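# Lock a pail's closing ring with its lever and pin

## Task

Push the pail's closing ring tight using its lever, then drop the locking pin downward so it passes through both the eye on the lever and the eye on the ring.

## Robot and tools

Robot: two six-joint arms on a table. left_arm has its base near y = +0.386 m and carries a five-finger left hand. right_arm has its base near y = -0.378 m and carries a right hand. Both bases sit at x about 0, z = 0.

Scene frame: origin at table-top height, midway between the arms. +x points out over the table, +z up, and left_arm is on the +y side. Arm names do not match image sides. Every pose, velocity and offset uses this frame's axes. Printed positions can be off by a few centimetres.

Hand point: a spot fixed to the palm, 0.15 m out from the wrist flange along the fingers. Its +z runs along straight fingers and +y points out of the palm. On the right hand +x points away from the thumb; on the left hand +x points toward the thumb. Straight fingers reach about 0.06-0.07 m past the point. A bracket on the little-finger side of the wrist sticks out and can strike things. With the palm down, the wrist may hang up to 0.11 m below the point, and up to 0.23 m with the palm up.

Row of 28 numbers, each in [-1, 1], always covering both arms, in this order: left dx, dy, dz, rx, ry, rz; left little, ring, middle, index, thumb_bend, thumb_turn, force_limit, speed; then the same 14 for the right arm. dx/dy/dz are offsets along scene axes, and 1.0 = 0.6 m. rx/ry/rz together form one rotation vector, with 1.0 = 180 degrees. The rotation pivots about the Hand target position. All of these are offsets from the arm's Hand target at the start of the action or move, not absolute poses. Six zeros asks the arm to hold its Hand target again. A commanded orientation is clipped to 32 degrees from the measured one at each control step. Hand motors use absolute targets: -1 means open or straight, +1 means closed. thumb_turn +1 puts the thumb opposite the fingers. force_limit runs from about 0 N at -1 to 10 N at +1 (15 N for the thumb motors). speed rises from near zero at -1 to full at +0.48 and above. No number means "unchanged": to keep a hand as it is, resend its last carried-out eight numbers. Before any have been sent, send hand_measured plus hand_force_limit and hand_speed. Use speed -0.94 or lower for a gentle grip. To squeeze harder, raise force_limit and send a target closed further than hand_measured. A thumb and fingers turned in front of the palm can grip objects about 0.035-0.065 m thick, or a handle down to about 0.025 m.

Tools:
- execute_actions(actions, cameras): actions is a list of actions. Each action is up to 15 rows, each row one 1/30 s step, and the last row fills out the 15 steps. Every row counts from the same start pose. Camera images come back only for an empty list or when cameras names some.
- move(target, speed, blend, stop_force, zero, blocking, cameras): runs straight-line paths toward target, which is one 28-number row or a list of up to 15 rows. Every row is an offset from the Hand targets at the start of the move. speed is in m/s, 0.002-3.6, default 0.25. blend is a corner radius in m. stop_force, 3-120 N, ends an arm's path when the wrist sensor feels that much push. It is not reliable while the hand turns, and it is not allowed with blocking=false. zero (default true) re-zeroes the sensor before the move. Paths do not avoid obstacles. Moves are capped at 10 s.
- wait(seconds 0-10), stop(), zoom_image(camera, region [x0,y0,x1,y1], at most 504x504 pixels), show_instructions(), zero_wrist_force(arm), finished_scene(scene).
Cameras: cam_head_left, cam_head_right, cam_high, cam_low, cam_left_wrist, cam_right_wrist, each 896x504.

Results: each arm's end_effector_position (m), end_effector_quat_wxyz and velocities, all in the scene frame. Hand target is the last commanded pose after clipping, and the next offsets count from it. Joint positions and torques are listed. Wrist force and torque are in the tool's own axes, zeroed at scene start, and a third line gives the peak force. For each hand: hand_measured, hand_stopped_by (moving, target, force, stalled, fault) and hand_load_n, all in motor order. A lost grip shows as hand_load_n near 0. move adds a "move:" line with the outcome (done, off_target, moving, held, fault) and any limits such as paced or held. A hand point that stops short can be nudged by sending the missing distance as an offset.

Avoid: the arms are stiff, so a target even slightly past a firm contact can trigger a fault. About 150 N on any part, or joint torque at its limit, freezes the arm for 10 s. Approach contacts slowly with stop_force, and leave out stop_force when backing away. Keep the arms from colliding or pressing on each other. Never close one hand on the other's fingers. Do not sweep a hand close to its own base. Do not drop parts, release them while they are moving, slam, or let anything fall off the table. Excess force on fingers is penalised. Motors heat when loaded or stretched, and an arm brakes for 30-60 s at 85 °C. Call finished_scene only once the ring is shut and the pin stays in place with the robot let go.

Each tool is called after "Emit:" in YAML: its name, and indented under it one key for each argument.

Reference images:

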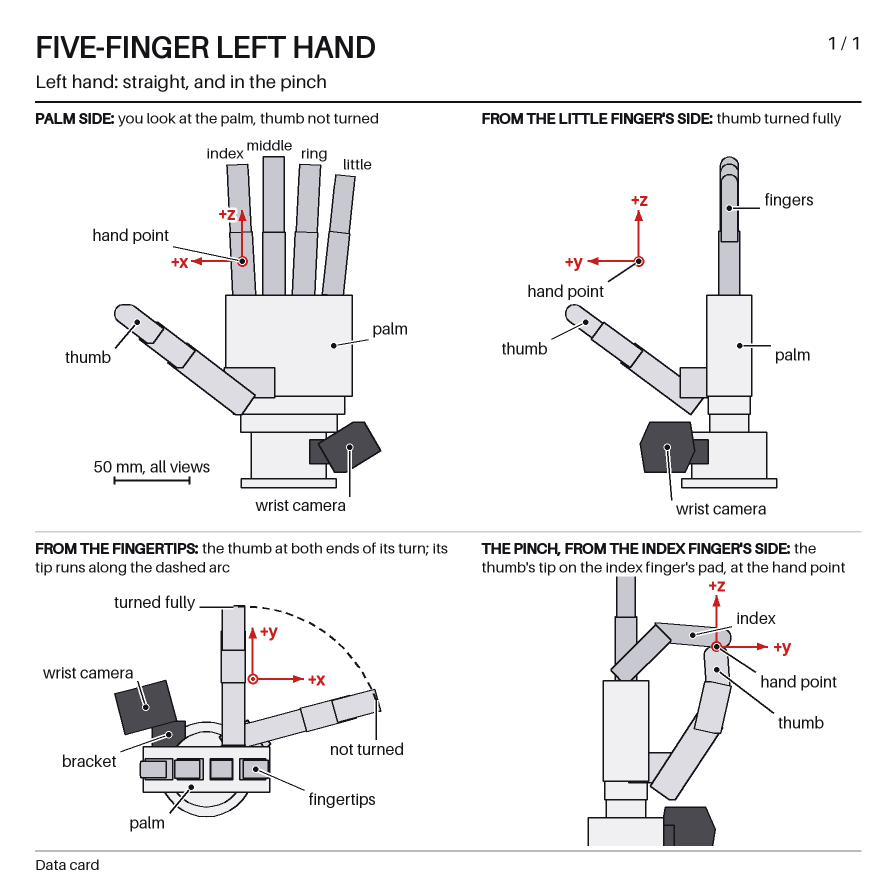

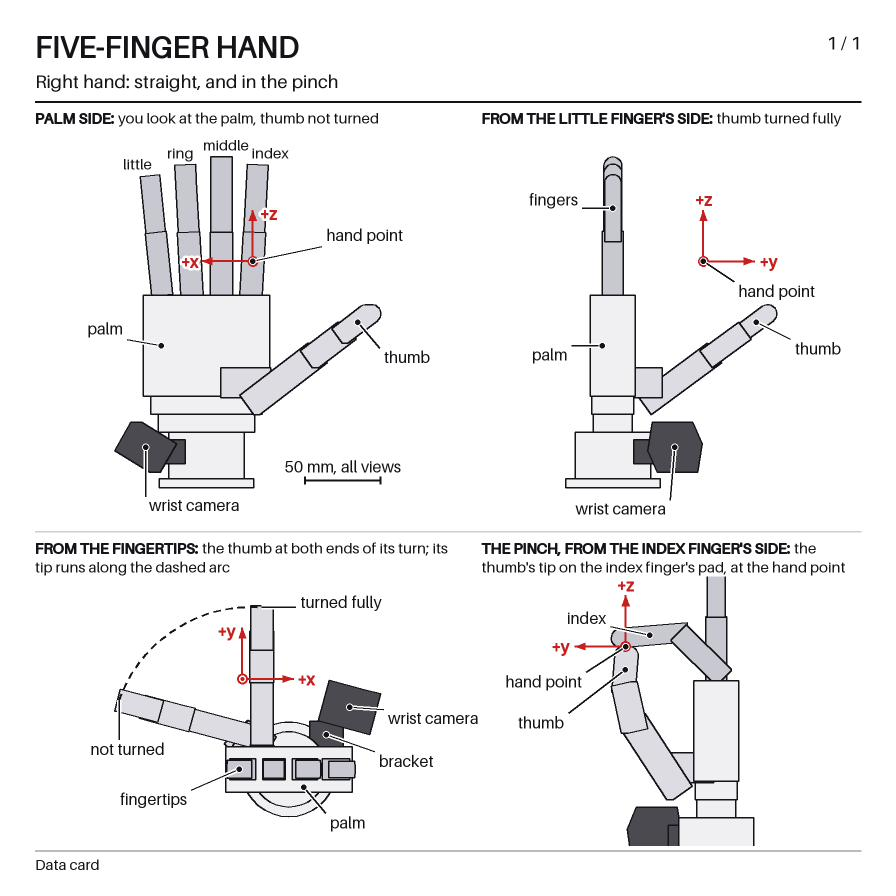

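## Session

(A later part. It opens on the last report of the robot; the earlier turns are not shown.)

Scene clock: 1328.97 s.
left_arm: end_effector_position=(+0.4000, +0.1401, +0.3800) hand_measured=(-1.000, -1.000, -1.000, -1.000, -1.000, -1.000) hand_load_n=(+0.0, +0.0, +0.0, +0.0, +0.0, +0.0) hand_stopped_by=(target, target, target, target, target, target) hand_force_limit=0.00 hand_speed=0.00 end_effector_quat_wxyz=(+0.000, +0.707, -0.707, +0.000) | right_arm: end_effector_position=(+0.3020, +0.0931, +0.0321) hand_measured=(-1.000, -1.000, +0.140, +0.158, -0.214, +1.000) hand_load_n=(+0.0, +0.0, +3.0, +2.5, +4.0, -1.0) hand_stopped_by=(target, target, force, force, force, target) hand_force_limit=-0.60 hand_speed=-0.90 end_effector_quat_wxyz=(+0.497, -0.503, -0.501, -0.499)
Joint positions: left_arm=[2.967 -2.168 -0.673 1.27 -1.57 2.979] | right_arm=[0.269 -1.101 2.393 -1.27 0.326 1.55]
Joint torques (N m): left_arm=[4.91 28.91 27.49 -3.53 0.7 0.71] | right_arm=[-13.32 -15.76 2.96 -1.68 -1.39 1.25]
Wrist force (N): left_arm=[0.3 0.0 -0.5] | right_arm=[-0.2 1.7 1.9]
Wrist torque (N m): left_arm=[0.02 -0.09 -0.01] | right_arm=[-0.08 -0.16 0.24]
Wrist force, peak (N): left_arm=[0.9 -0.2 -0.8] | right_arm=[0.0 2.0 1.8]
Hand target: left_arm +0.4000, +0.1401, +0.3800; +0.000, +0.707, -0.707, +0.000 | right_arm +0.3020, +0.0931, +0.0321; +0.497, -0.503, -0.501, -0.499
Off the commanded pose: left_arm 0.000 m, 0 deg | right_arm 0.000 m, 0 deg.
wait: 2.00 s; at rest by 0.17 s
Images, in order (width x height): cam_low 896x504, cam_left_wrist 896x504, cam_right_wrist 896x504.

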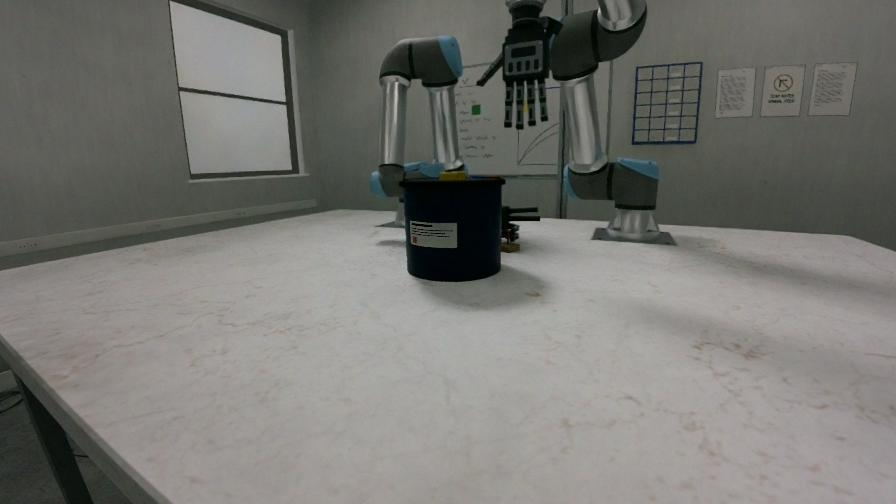

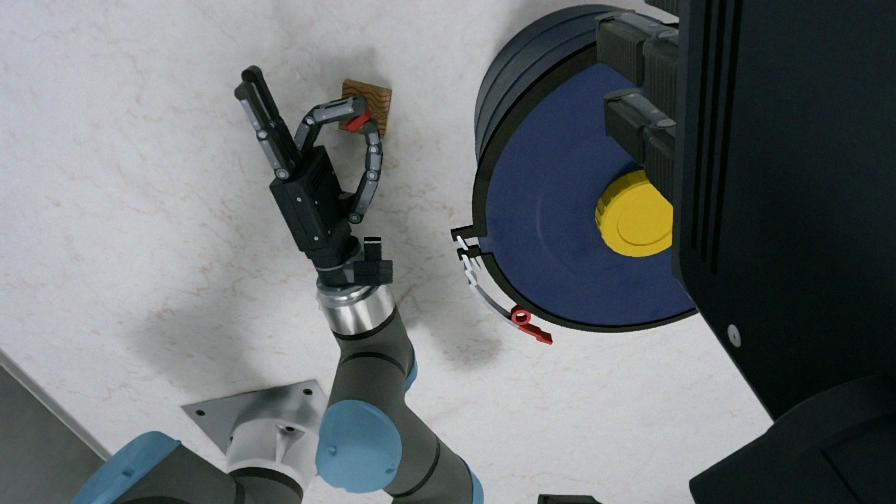

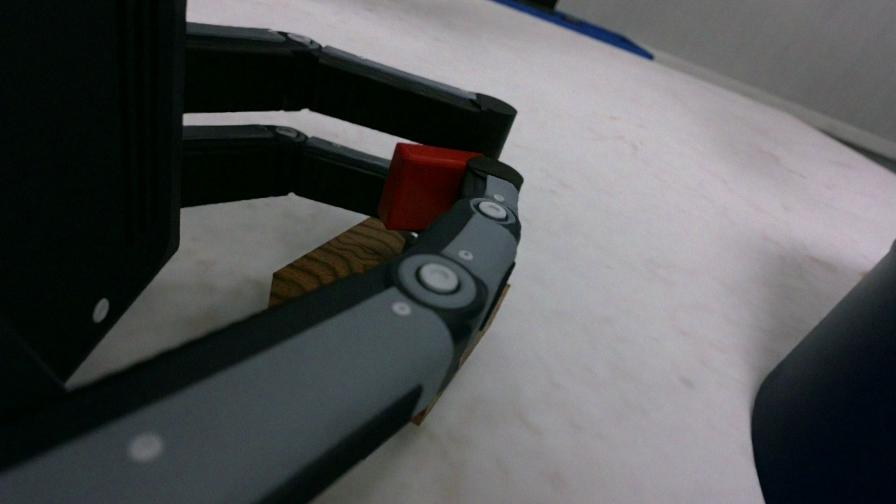

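Emit:
execute_actions:
  actions:
    - [[0,0,0,0,0,0,-1,-1,-1,-1,-1,-1,0,0,0,0,0,0,0,0,-1,-1,0.3,0.3,0.3,1,-0.1,-0.95]]
  cameras: ["cam_right_wrist","cam_left_wrist"]

Emit:
zoom_image:
  camera: "cam_left_wrist"
  region: [280, 40, 420, 180]

Scene clock: 1340.97 s.
left_arm: end_effector_position=(+0.4000, +0.1401, +0.3800) hand_measured=(-1.000, -1.000, -1.000, -1.000, -1.000, -1.000) hand_load_n=(+0.0, +0.0, +0.0, +0.0, +0.0, +0.0) hand_stopped_by=(target, target, target, target, target, target) hand_force_limit=0.00 hand_speed=0.00 end_effector_quat_wxyz=(+0.000, +0.707, -0.707, +0.000) | right_arm: end_effector_position=(+0.3020, +0.0931, +0.0321) hand_measured=(-1.000, -1.000, +0.138, +0.158, -0.202, +1.000) hand_load_n=(+0.0, +0.0, +4.5, +4.5, +6.5, -1.5) hand_stopped_by=(target, target, force, force, force, target) hand_force_limit=-0.10 hand_speed=-0.95 end_effector_quat_wxyz=(+0.497, -0.503, -0.501, -0.499)
Joint positions: left_arm=[2.967 -2.168 -0.673 1.27 -1.57 2.979] | right_arm=[0.269 -1.101 2.393 -1.27 0.326 1.55]
Joint torques (N m): left_arm=[4.7 28.83 27.7 -3.58 0.43 0.69] | right_arm=[-12.41 -17.06 -0.14 -1.62 -0.61 0.98]
Wrist force (N): left_arm=[0.9 0.2 -0.5] | right_arm=[-0.6 2.0 1.7]
Wrist torque (N m): left_arm=[0.04 -0.17 0.01] | right_arm=[-0.02 -0.13 0.24]
Wrist force, peak (N): left_arm=[1.1 0.1 -0.9] | right_arm=[-0.2 2.0 1.8]
Hand target: left_arm +0.4000, +0.1401, +0.3800; +0.000, +0.707, -0.707, +0.000 | right_arm +0.3020, +0.0931, +0.0321; +0.497, -0.503, -0.501, -0.499
Off the commanded pose: left_arm 0.000 m, 0 deg | right_arm 0.000 m, 0 deg.
Step readings (end_effector_position of left_arm | right_arm):
0: (+0.4000, +0.1401, +0.3800) | (+0.3020, +0.0931, +0.0321)
1: (+0.4000, +0.1401, +0.3800) | (+0.3020, +0.0931, +0.0321)
2: (+0.4000, +0.1401, +0.3800) | (+0.3020, +0.0931, +0.0321)
4: (+0.4000, +0.1401, +0.3800) | (+0.3020, +0.0931, +0.0321)
8: (+0.4000, +0.1401, +0.3800) | (+0.3020, +0.0931, +0.0321)
15: (+0.4000, +0.1401, +0.3800) | (+0.3020, +0.0931, +0.0321)
Images, in order (width x height): cam_left_wrist 896x504, cam_right_wrist 896x504.

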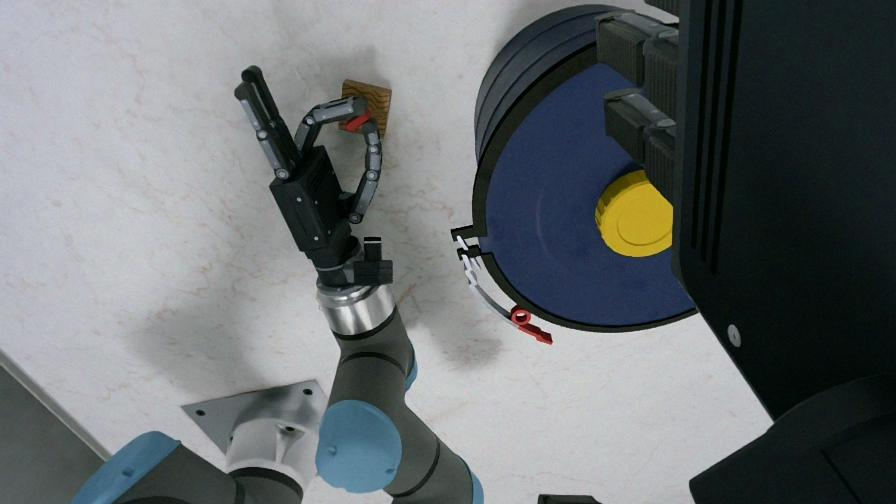

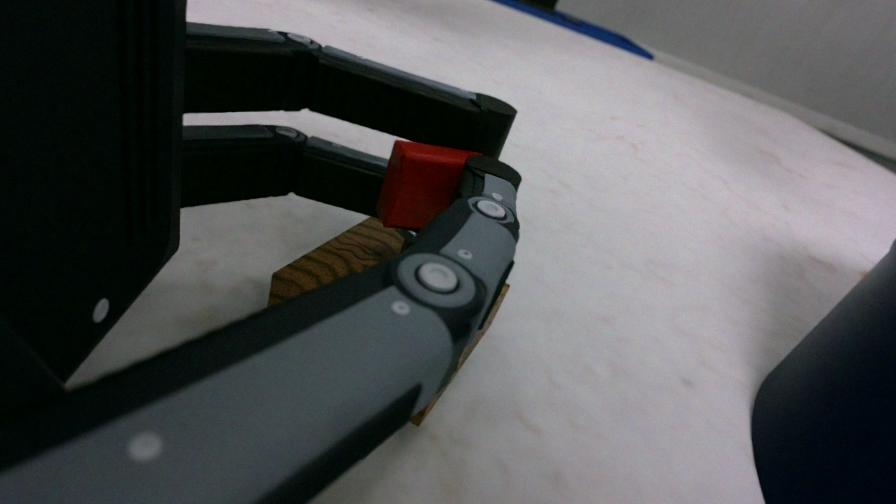

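Scaled by 3.600.

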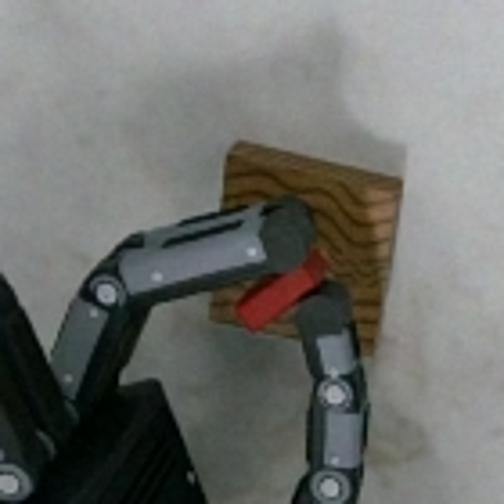

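Emit:
zero_wrist_force:
  arm: "right_arm"

Emit:
move:
  target: [0,0,0,0,0,0,-1,-1,-1,-1,-1,-1,0,0,0.0,0.0,0.0667,0,0,0,-1,-1,0.3,0.3,0.3,1,-0.1,-0.95]
  speed: 0.03
  cameras: ["cam_right_wrist","cam_left_wrist","cam_low"]

Emit:
zoom_image:
  camera: "cam_left_wrist"
  region: [280, 40, 420, 180]

Emit:
zoom_image:
  camera: "cam_low"
  region: [480, 160, 580, 260]

Wrist force sensor zeroed.

Scene clock: 1347.30 s.
left_arm: end_effector_position=(+0.4000, +0.1401, +0.3800) hand_measured=(-1.000, -1.000, -1.000, -1.000, -1.000, -1.000) hand_load_n=(+0.0, +0.0, +0.0, +0.0, +0.0, +0.0) hand_stopped_by=(target, target, target, target, target, target) hand_force_limit=0.00 hand_speed=0.00 end_effector_quat_wxyz=(+0.000, +0.707, -0.707, +0.000) | right_arm: end_effector_position=(+0.3020, +0.0931, +0.0721) hand_measured=(-1.000, -1.000, +0.138, +0.158, -0.202, +1.000) hand_load_n=(+0.0, +0.0, +4.0, +4.0, +6.0, -1.0) hand_stopped_by=(target, target, force, force, force, target) hand_force_limit=-0.10 hand_speed=-0.95 end_effector_quat_wxyz=(+0.497, -0.503, -0.501, -0.499)
Joint positions: left_arm=[2.967 -2.168 -0.673 1.27 -1.57 2.979] | right_arm=[0.269 -1.231 2.386 -1.133 0.326 1.55]
Joint torques (N m): left_arm=[6.66 29.17 27.32 -3.47 0.4 0.66] | right_arm=[8.44 -38.26 -23.61 1.33 -0.63 -1.4]
Wrist force (N, zeroed by zero_wrist_force on right_arm): left_arm=[0.6 -0.1 -0.5] | right_arm=[0.2 -0.1 0.0]
Wrist torque (N m, zeroed by zero_wrist_force on right_arm): left_arm=[0.00 -0.11 -0.01] | right_arm=[-0.02 -0.04 0.10]
Wrist force, peak (N, zeroed by zero_wrist_force on right_arm): left_arm=[0.9 -0.3 -0.8] | right_arm=[0.5 -0.4 0.1]
Hand target: left_arm +0.4000, +0.1401, +0.3800; +0.000, +0.707, -0.707, +0.000 | right_arm +0.3020, +0.0931, +0.0721; +0.497, -0.503, -0.501, -0.499
Off the commanded pose: left_arm 0.000 m, 0 deg | right_arm 0.000 m, 0 deg.
move: done
Images, in order (width x height): cam_low 896x504, cam_left_wrist 896x504, cam_right_wrist 896x504.

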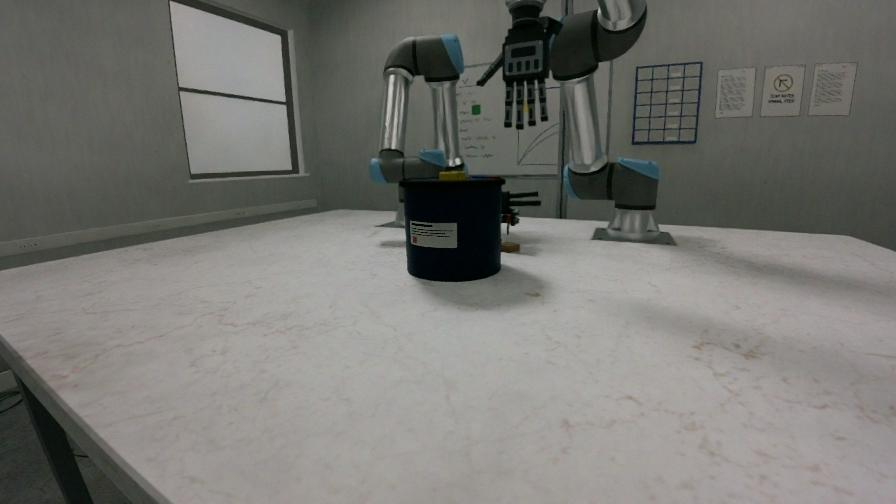

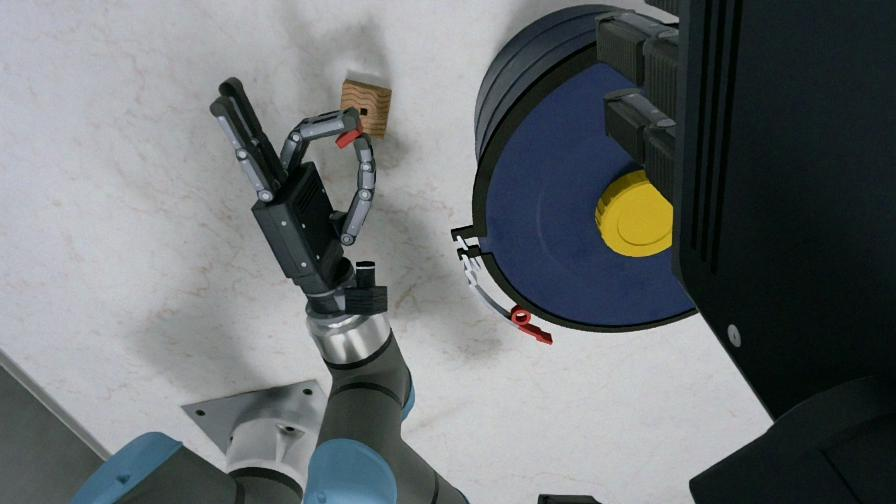

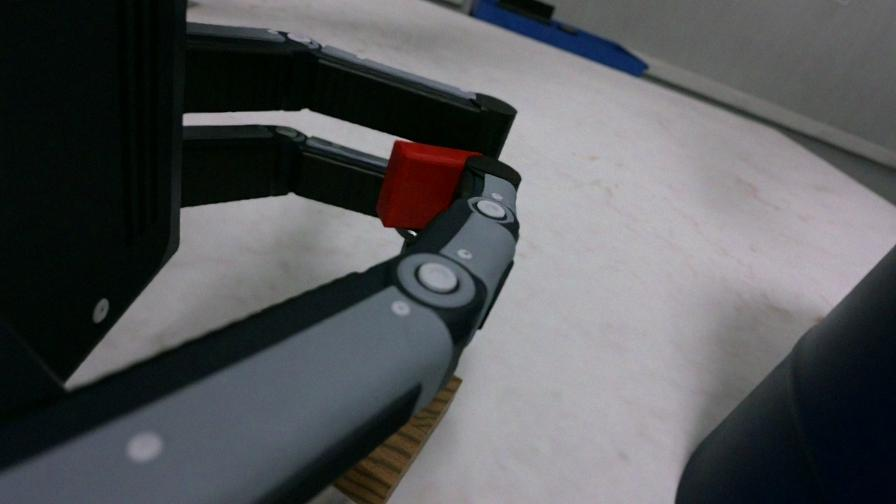

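Scaled by 3.600.

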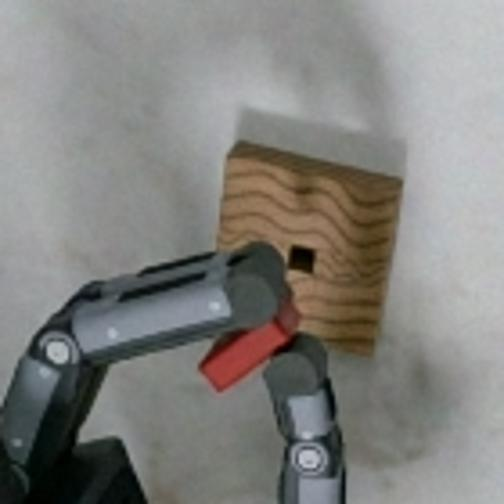

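Scaled by 5.040.

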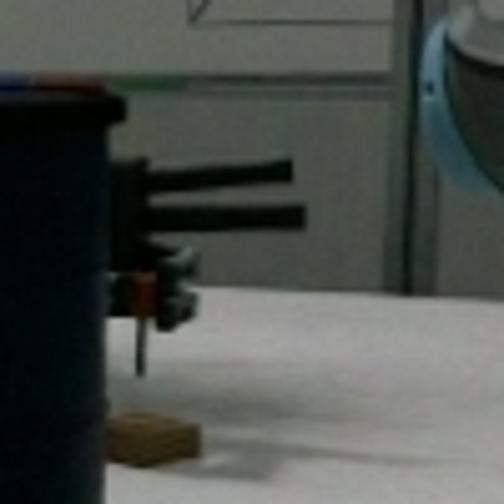

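Emit:
move:
  target:
    - [0,0.05,0.0333,0,0,0,-1,-1,-1,-1,-1,-1,0,0,0.0,0.0,0.3967,0,0,0,-1,-1,0.3,0.3,0.3,1,-0.1,-0.95]
    - [0,0.05,0.0333,0,0,0,-1,-1,-1,-1,-1,-1,0,0,0.17,-0.25,0.3967,0,0,0,-1,-1,0.3,0.3,0.3,1,-0.1,-0.95]
  speed: 0.12
  blend: [0.02,0]
  cameras: ["cam_right_wrist","cam_left_wrist","cam_low","cam_high"]

Emit:
zoom_image:
  camera: "cam_left_wrist"
  region: [380, 180, 620, 420]

Emit:
zoom_image:
  camera: "cam_low"
  region: [400, 80, 560, 240]

Scene clock: 1377.50 s.
left_arm: end_effector_position=(+0.4000, +0.1701, +0.4000) hand_measured=(-1.000, -1.000, -1.000, -1.000, -1.000, -1.000) hand_load_n=(+0.0, +0.0, +0.0, +0.0, +0.0, +0.0) hand_stopped_by=(target, target, target, target, target, target) hand_force_limit=0.00 hand_speed=0.00 end_effector_quat_wxyz=(+0.000, +0.707, -0.707, +0.000) | right_arm: end_effector_position=(+0.4040, -0.0569, +0.3102) hand_measured=(-1.000, -1.000, +0.138, +0.158, -0.202, +1.000) hand_load_n=(+0.0, +0.0, +4.5, +4.0, +6.0, -1.5) hand_stopped_by=(target, target, force, force, force, target) hand_force_limit=-0.10 hand_speed=-0.95 end_effector_quat_wxyz=(+0.497, -0.503, -0.501, -0.499)
Joint positions: left_arm=[3.026 -2.149 -0.65 1.228 -1.57 3.038] | right_arm=[-0.241 -1.679 2.051 -0.411 -0.183 1.61]
Joint torques (N m): left_arm=[6.73 46.83 27.2 -3.73 0.95 2.67] | right_arm=[-13.63 -28.29 -9.01 -1.18 -2.05 1.08]
Wrist force (N, zeroed by zero_wrist_force on right_arm): left_arm=[0.7 0.0 -0.6] | right_arm=[0.1 -0.2 -0.2]
Wrist torque (N m, zeroed by zero_wrist_force on right_arm): left_arm=[0.01 -0.13 0.01] | right_arm=[-0.02 -0.03 0.00]
Wrist force, peak (N, zeroed by zero_wrist_force on right_arm): left_arm=[1.0 -0.2 -0.7] | right_arm=[-0.1 0.4 -0.7]
Hand target: left_arm +0.4000, +0.1701, +0.4000; +0.000, +0.707, -0.707, +0.000 | right_arm +0.4040, -0.0569, +0.3101; +0.497, -0.503, -0.501, -0.499
Off the commanded pose: left_arm 0.000 m, 0 deg | right_arm 0.000 m, 0 deg.
move: done
Images, in order (width x height): cam_high 896x504, cam_low 896x504, cam_left_wrist 896x504, cam_right_wrist 896x504.

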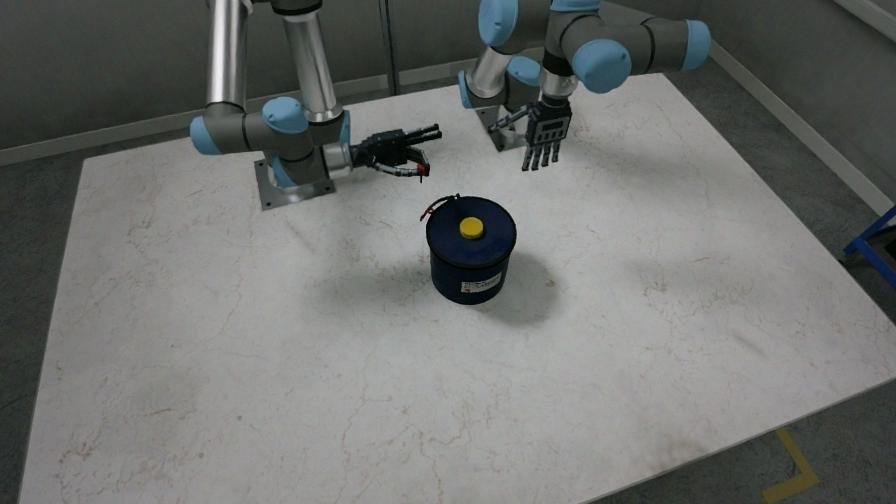

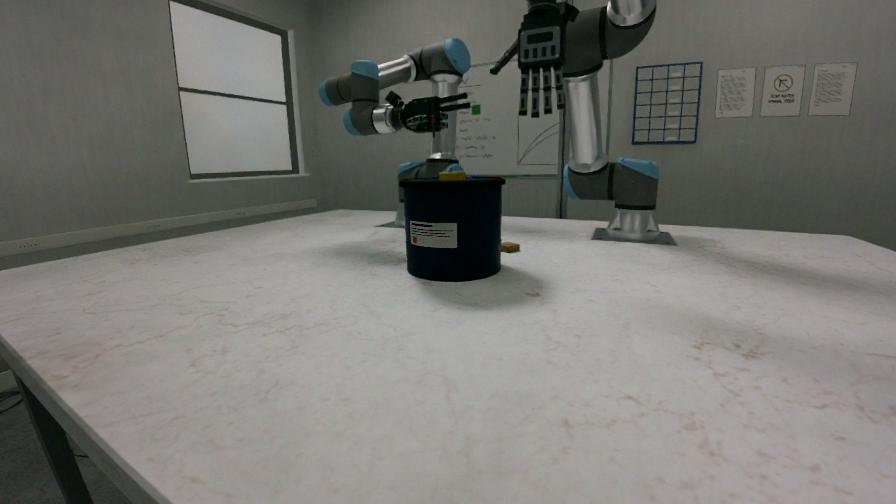

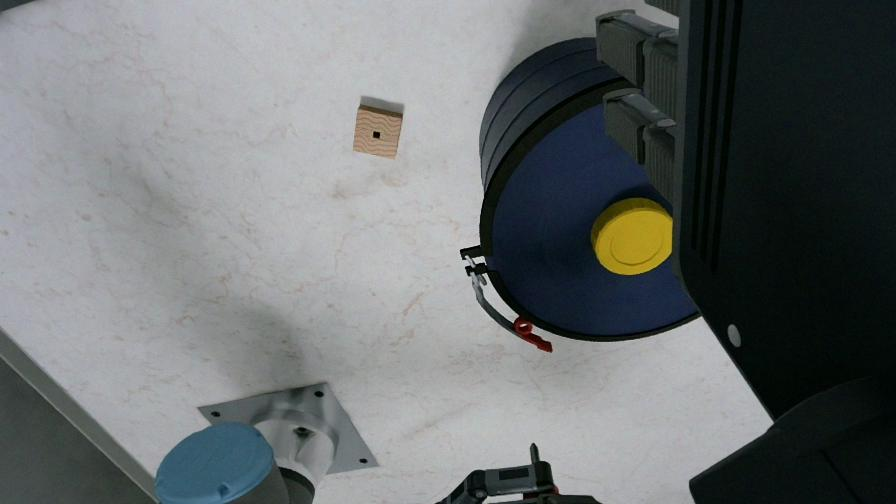

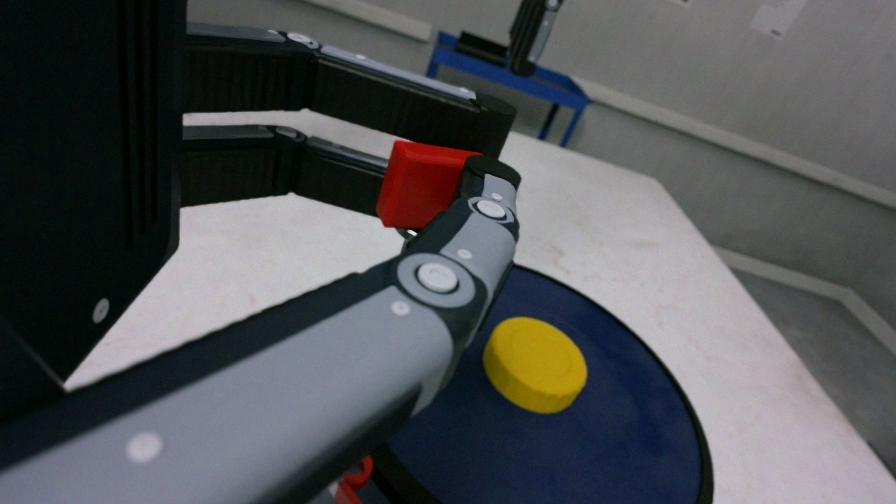

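Scaled by 2.100.

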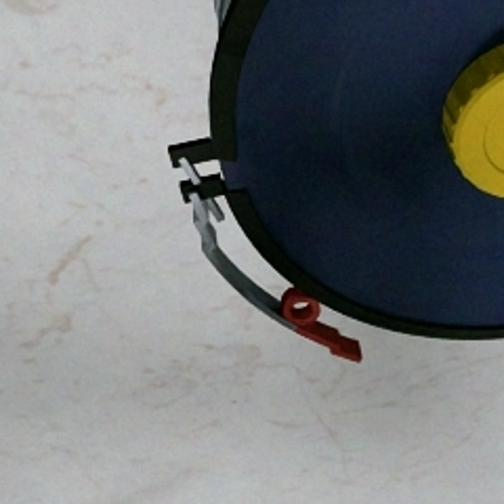

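Scaled by 3.150.

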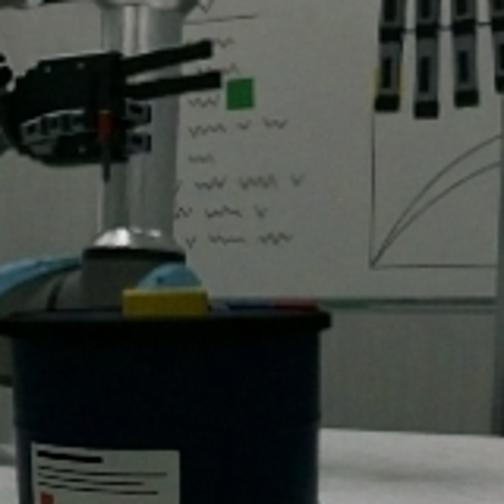

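Emit:
move:
  target: [0,0,0,0,0,0,-1,-1,-1,-1,-1,-1,0,0,0.02,0.04,-0.02,0,0,0,-1,-1,0.3,0.3,0.3,1,-0.1,-0.95]
  speed: 0.05
  cameras: ["cam_left_wrist","cam_low","cam_right_wrist","cam_high"]

Scene clock: 1403.53 s.
left_arm: end_effector_position=(+0.4000, +0.1701, +0.4000) hand_measured=(-1.000, -1.000, -1.000, -1.000, -1.000, -1.000) hand_load_n=(+0.0, +0.0, +0.0, +0.0, +0.0, +0.0) hand_stopped_by=(target, target, target, target, target, target) hand_force_limit=0.00 hand_speed=0.00 end_effector_quat_wxyz=(+0.000, +0.707, -0.707, +0.000) | right_arm: end_effector_position=(+0.4161, -0.0330, +0.2982) hand_measured=(-1.000, -1.000, +0.138, +0.158, -0.202, +1.000) hand_load_n=(+0.0, +0.0, +4.0, +4.0, +6.0, -1.5) hand_stopped_by=(target, target, force, force, force, target) hand_force_limit=-0.10 hand_speed=-0.95 end_effector_quat_wxyz=(+0.497, -0.503, -0.501, -0.499) end_effector_velocity=(+0.001, +0.000, +0.000) end_effector_angular_velocity=(+0.000, -0.001, +0.000)
Joint positions: left_arm=[3.026 -2.149 -0.65 1.228 -1.57 3.038] | right_arm=[-0.164 -1.629 2.039 -0.477 -0.107 1.637]
Joint velocities: left_arm=[within noise] | right_arm=[0 0 0 -0.005 0.001 0.003]
Joint torques (N m): left_arm=[7.36 47.43 27.52 -3.59 1.32 2.51] | right_arm=[11.64 -9.98 -9.19 -1.15 2.13 1.14]
Wrist force (N, zeroed by zero_wrist_force on right_arm): left_arm=[0.5 -0.2 -0.6] | right_arm=[-0.1 -0.4 -0.2]
Wrist torque (N m, zeroed by zero_wrist_force on right_arm): left_arm=[0.00 -0.12 0.01] | right_arm=[-0.08 -0.06 -0.04]
Wrist force, peak (N, zeroed by zero_wrist_force on right_arm): left_arm=[0.7 -0.1 -1.1] | right_arm=[-0.2 -0.1 -0.6]
Hand target: left_arm +0.4000, +0.1701, +0.4000; +0.000, +0.707, -0.707, +0.000 | right_arm +0.4160, -0.0329, +0.2981; +0.497, -0.503, -0.501, -0.499
Off the commanded pose: left_arm 0.000 m, 0 deg | right_arm 0.000 m, 0 deg.
move: done
Images, in order (width x height): cam_high 896x504, cam_low 896x504, cam_left_wrist 896x504, cam_right_wrist 896x504.

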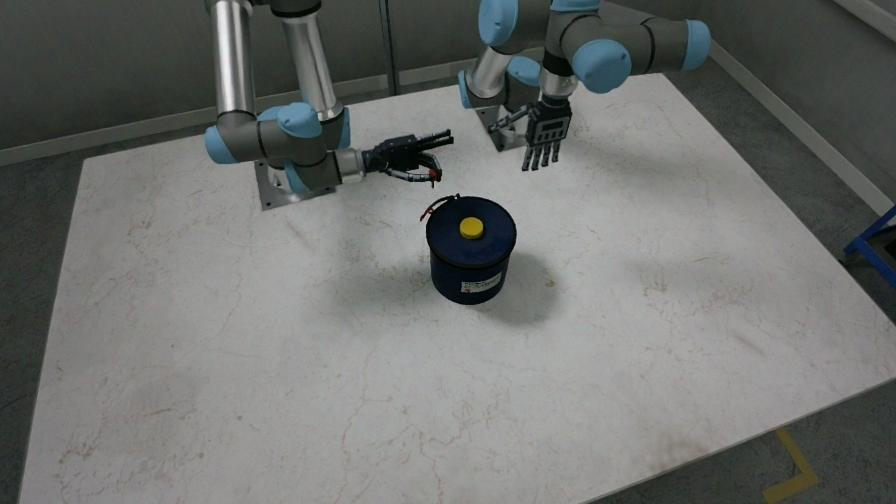

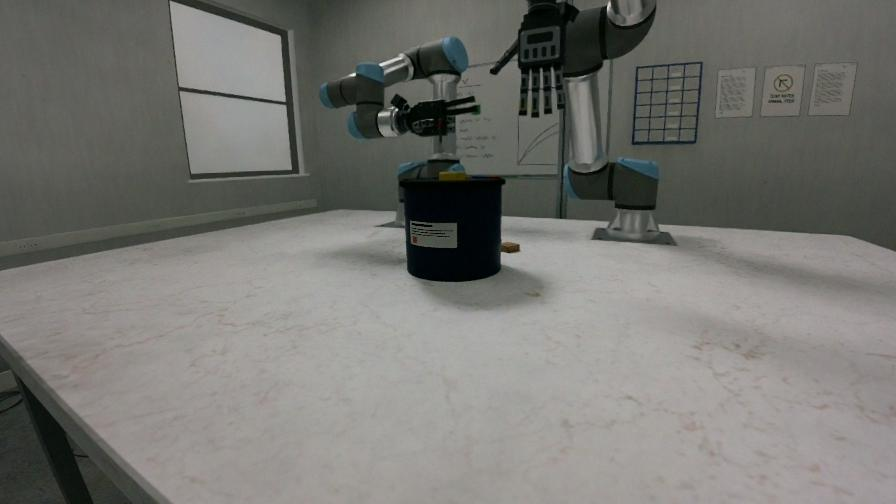

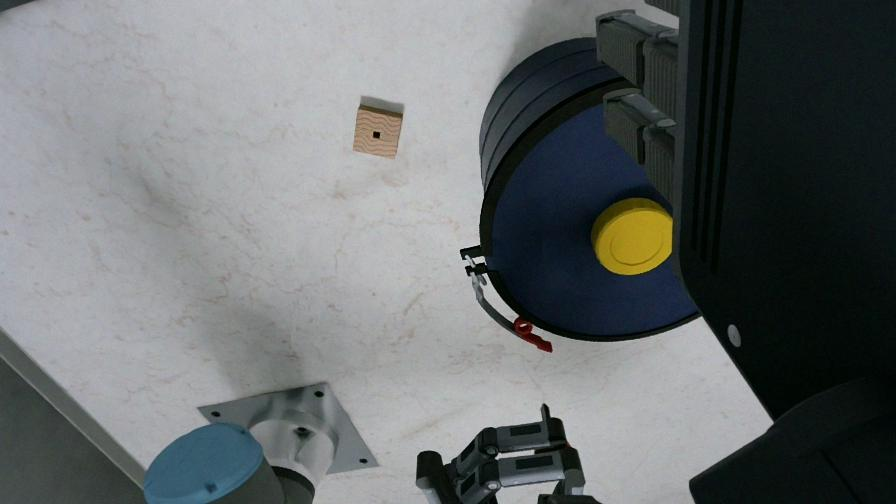

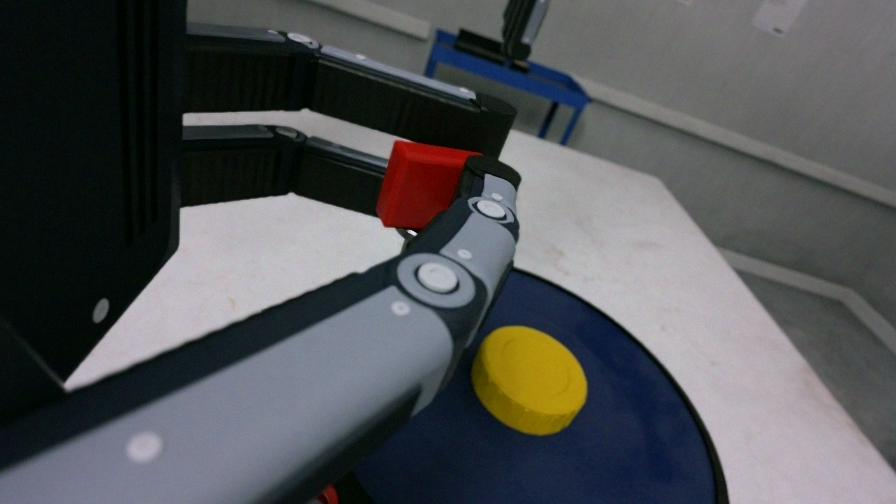

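Emit:
zoom_image:
  camera: "cam_left_wrist"
  region: [410, 300, 630, 504]

Emit:
zoom_image:
  camera: "cam_low"
  region: [380, 70, 540, 190]

Emit:
zoom_image:
  camera: "cam_high"
  region: [380, 110, 540, 280]

Scaled by 2.291.

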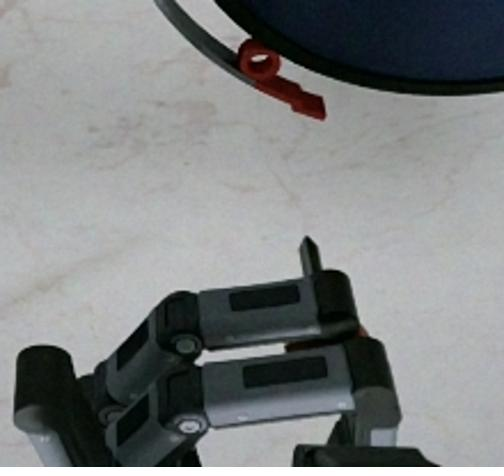

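Scaled by 3.150.

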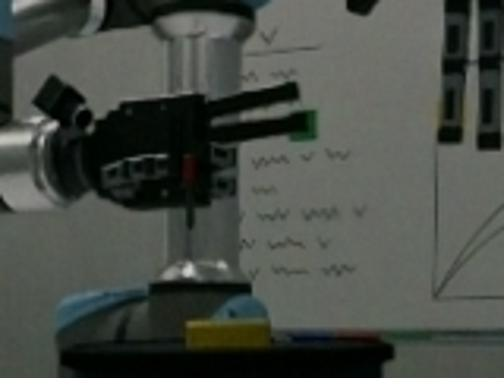

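Scaled by 2.965.

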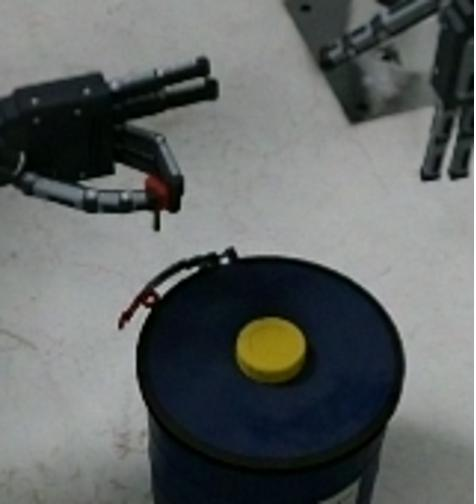

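Emit:
move:
  target: [0,0,0,0,0,0,-1,-1,-1,-1,-1,-1,0,0,-0.005,0,-0.05,0,0,0,-1,-1,0.3,0.3,0.3,1,-0.1,-0.95]
  speed: 0.04
  stop_force: 5
  cameras: ["all"]

Emit:
zoom_image:
  camera: "cam_left_wrist"
  region: [430, 280, 650, 484]

Emit:
zoom_image:
  camera: "cam_low"
  region: [380, 70, 540, 190]

Emit:
zoom_image:
  camera: "cam_high"
  region: [400, 140, 500, 240]

Scene clock: 1434.67 s.
left_arm: end_effector_position=(+0.4000, +0.1701, +0.4000) hand_measured=(-1.000, -1.000, -1.000, -1.000, -1.000, -1.000) hand_load_n=(+0.0, +0.0, +0.0, +0.0, +0.0, +0.0) hand_stopped_by=(target, target, target, target, target, target) hand_force_limit=0.00 hand_speed=0.00 end_effector_quat_wxyz=(+0.000, +0.707, -0.707, +0.000) | right_arm: end_effector_position=(+0.4130, -0.0330, +0.2681) hand_measured=(-1.000, -1.000, +0.138, +0.158, -0.202, +1.000) hand_load_n=(+0.0, +0.0, +4.5, +4.0, +6.0, -1.5) hand_stopped_by=(target, target, force, force, force, target) hand_force_limit=-0.10 hand_speed=-0.95 end_effector_quat_wxyz=(+0.497, -0.503, -0.501, -0.499)
Joint positions: left_arm=[3.026 -2.149 -0.65 1.228 -1.57 3.038] | right_arm=[-0.165 -1.601 2.098 -0.564 -0.108 1.638]
Joint torques (N m): left_arm=[7.97 46.58 26.62 -3.84 1.4 2.57] | right_arm=[10.41 -32.24 -6.58 -1.1 2.18 1.21]
Wrist force (N, zeroed by zero_wrist_force on right_arm): left_arm=[0.6 0.1 -0.6] | right_arm=[0.3 -0.2 -0.1]
Wrist torque (N m, zeroed by zero_wrist_force on right_arm): left_arm=[0.05 -0.12 0.00] | right_arm=[-0.05 -0.11 -0.01]
Wrist force, peak (N, zeroed by zero_wrist_force on right_arm): left_arm=[0.9 -0.4 -0.9] | right_arm=[0.1 -0.7 -0.3]
Hand target: left_arm +0.4000, +0.1701, +0.4000; +0.000, +0.707, -0.707, +0.000 | right_arm +0.4130, -0.0329, +0.2681; +0.497, -0.503, -0.501, -0.499
Off the commanded pose: left_arm 0.000 m, 0 deg | right_arm 0.000 m, 0 deg.
move: done

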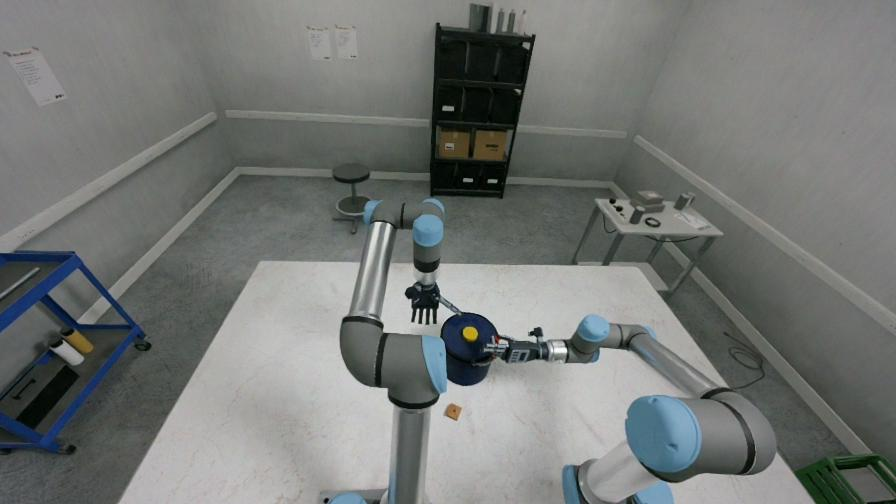

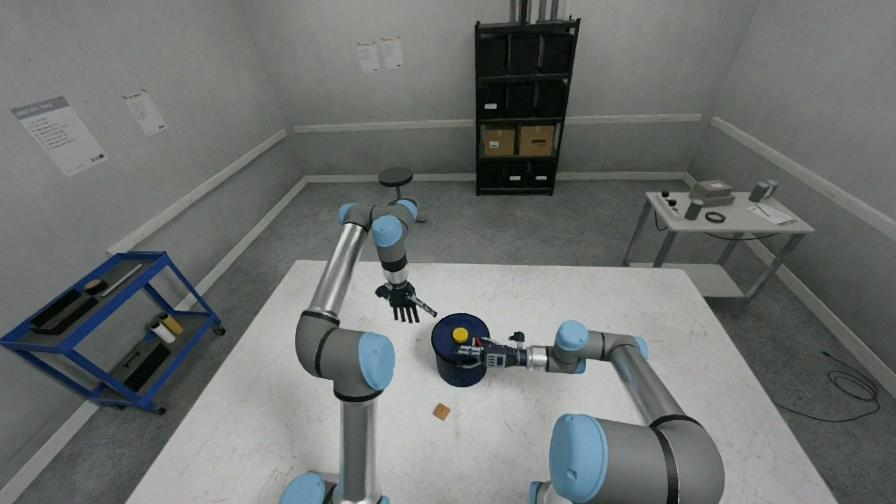

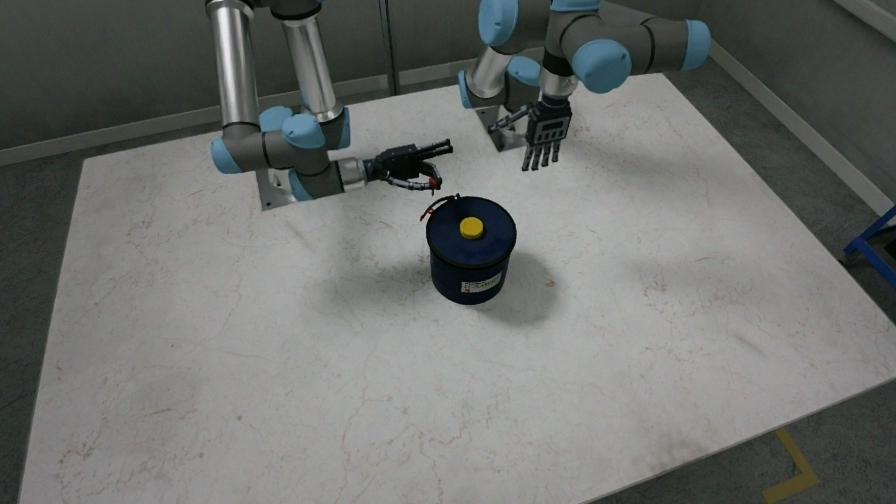

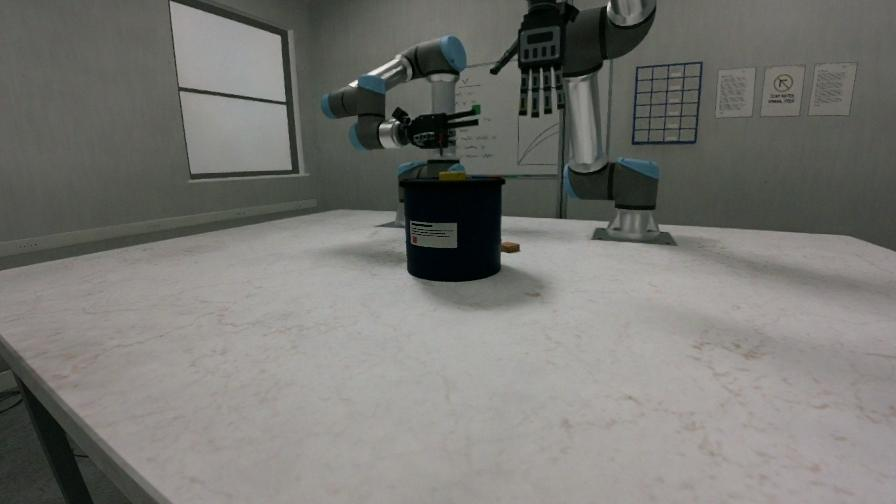

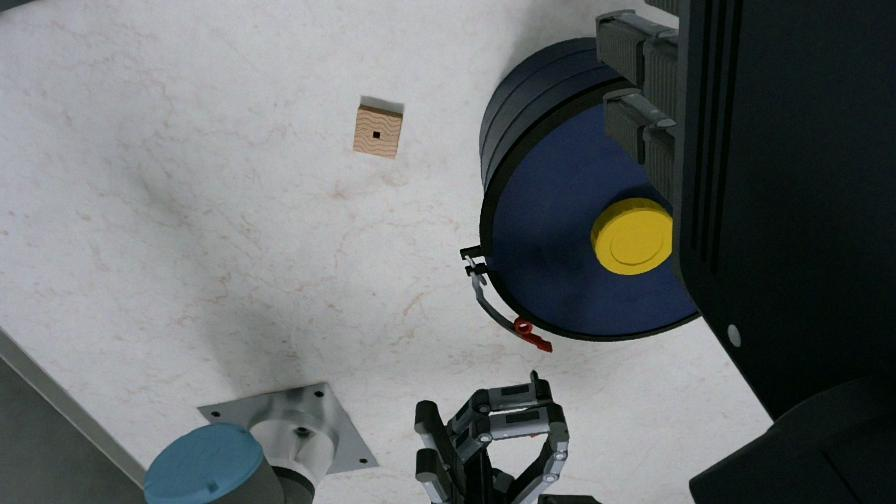

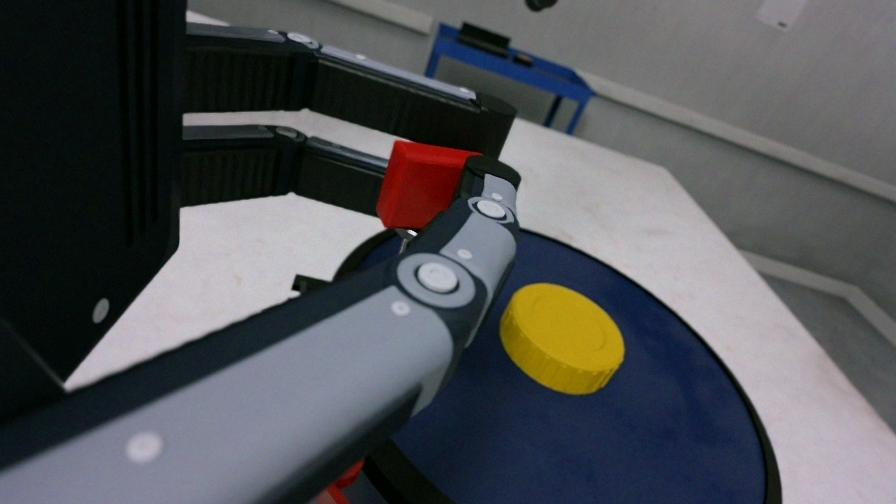

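Scaled by 2.291.

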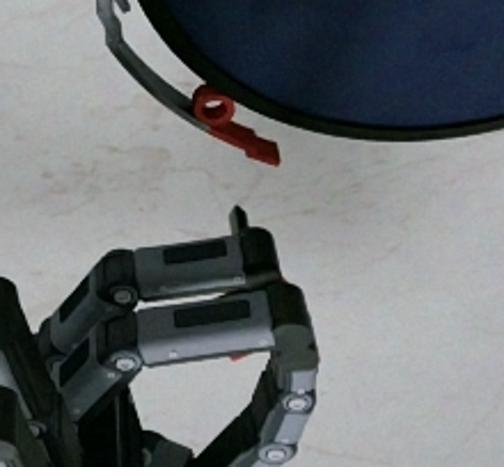

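Scaled by 3.150.

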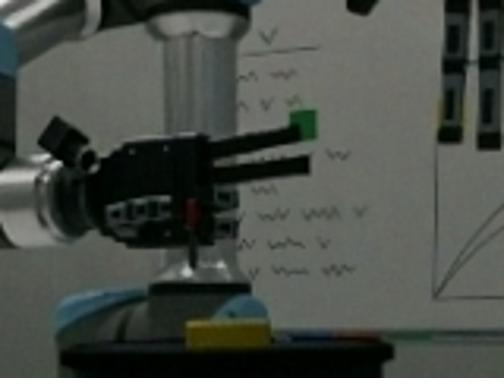

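Scaled by 5.040.

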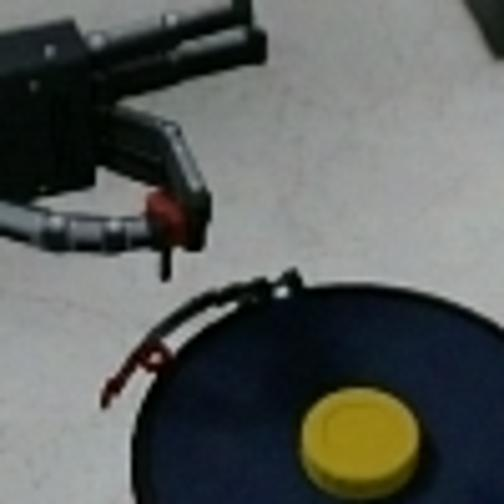

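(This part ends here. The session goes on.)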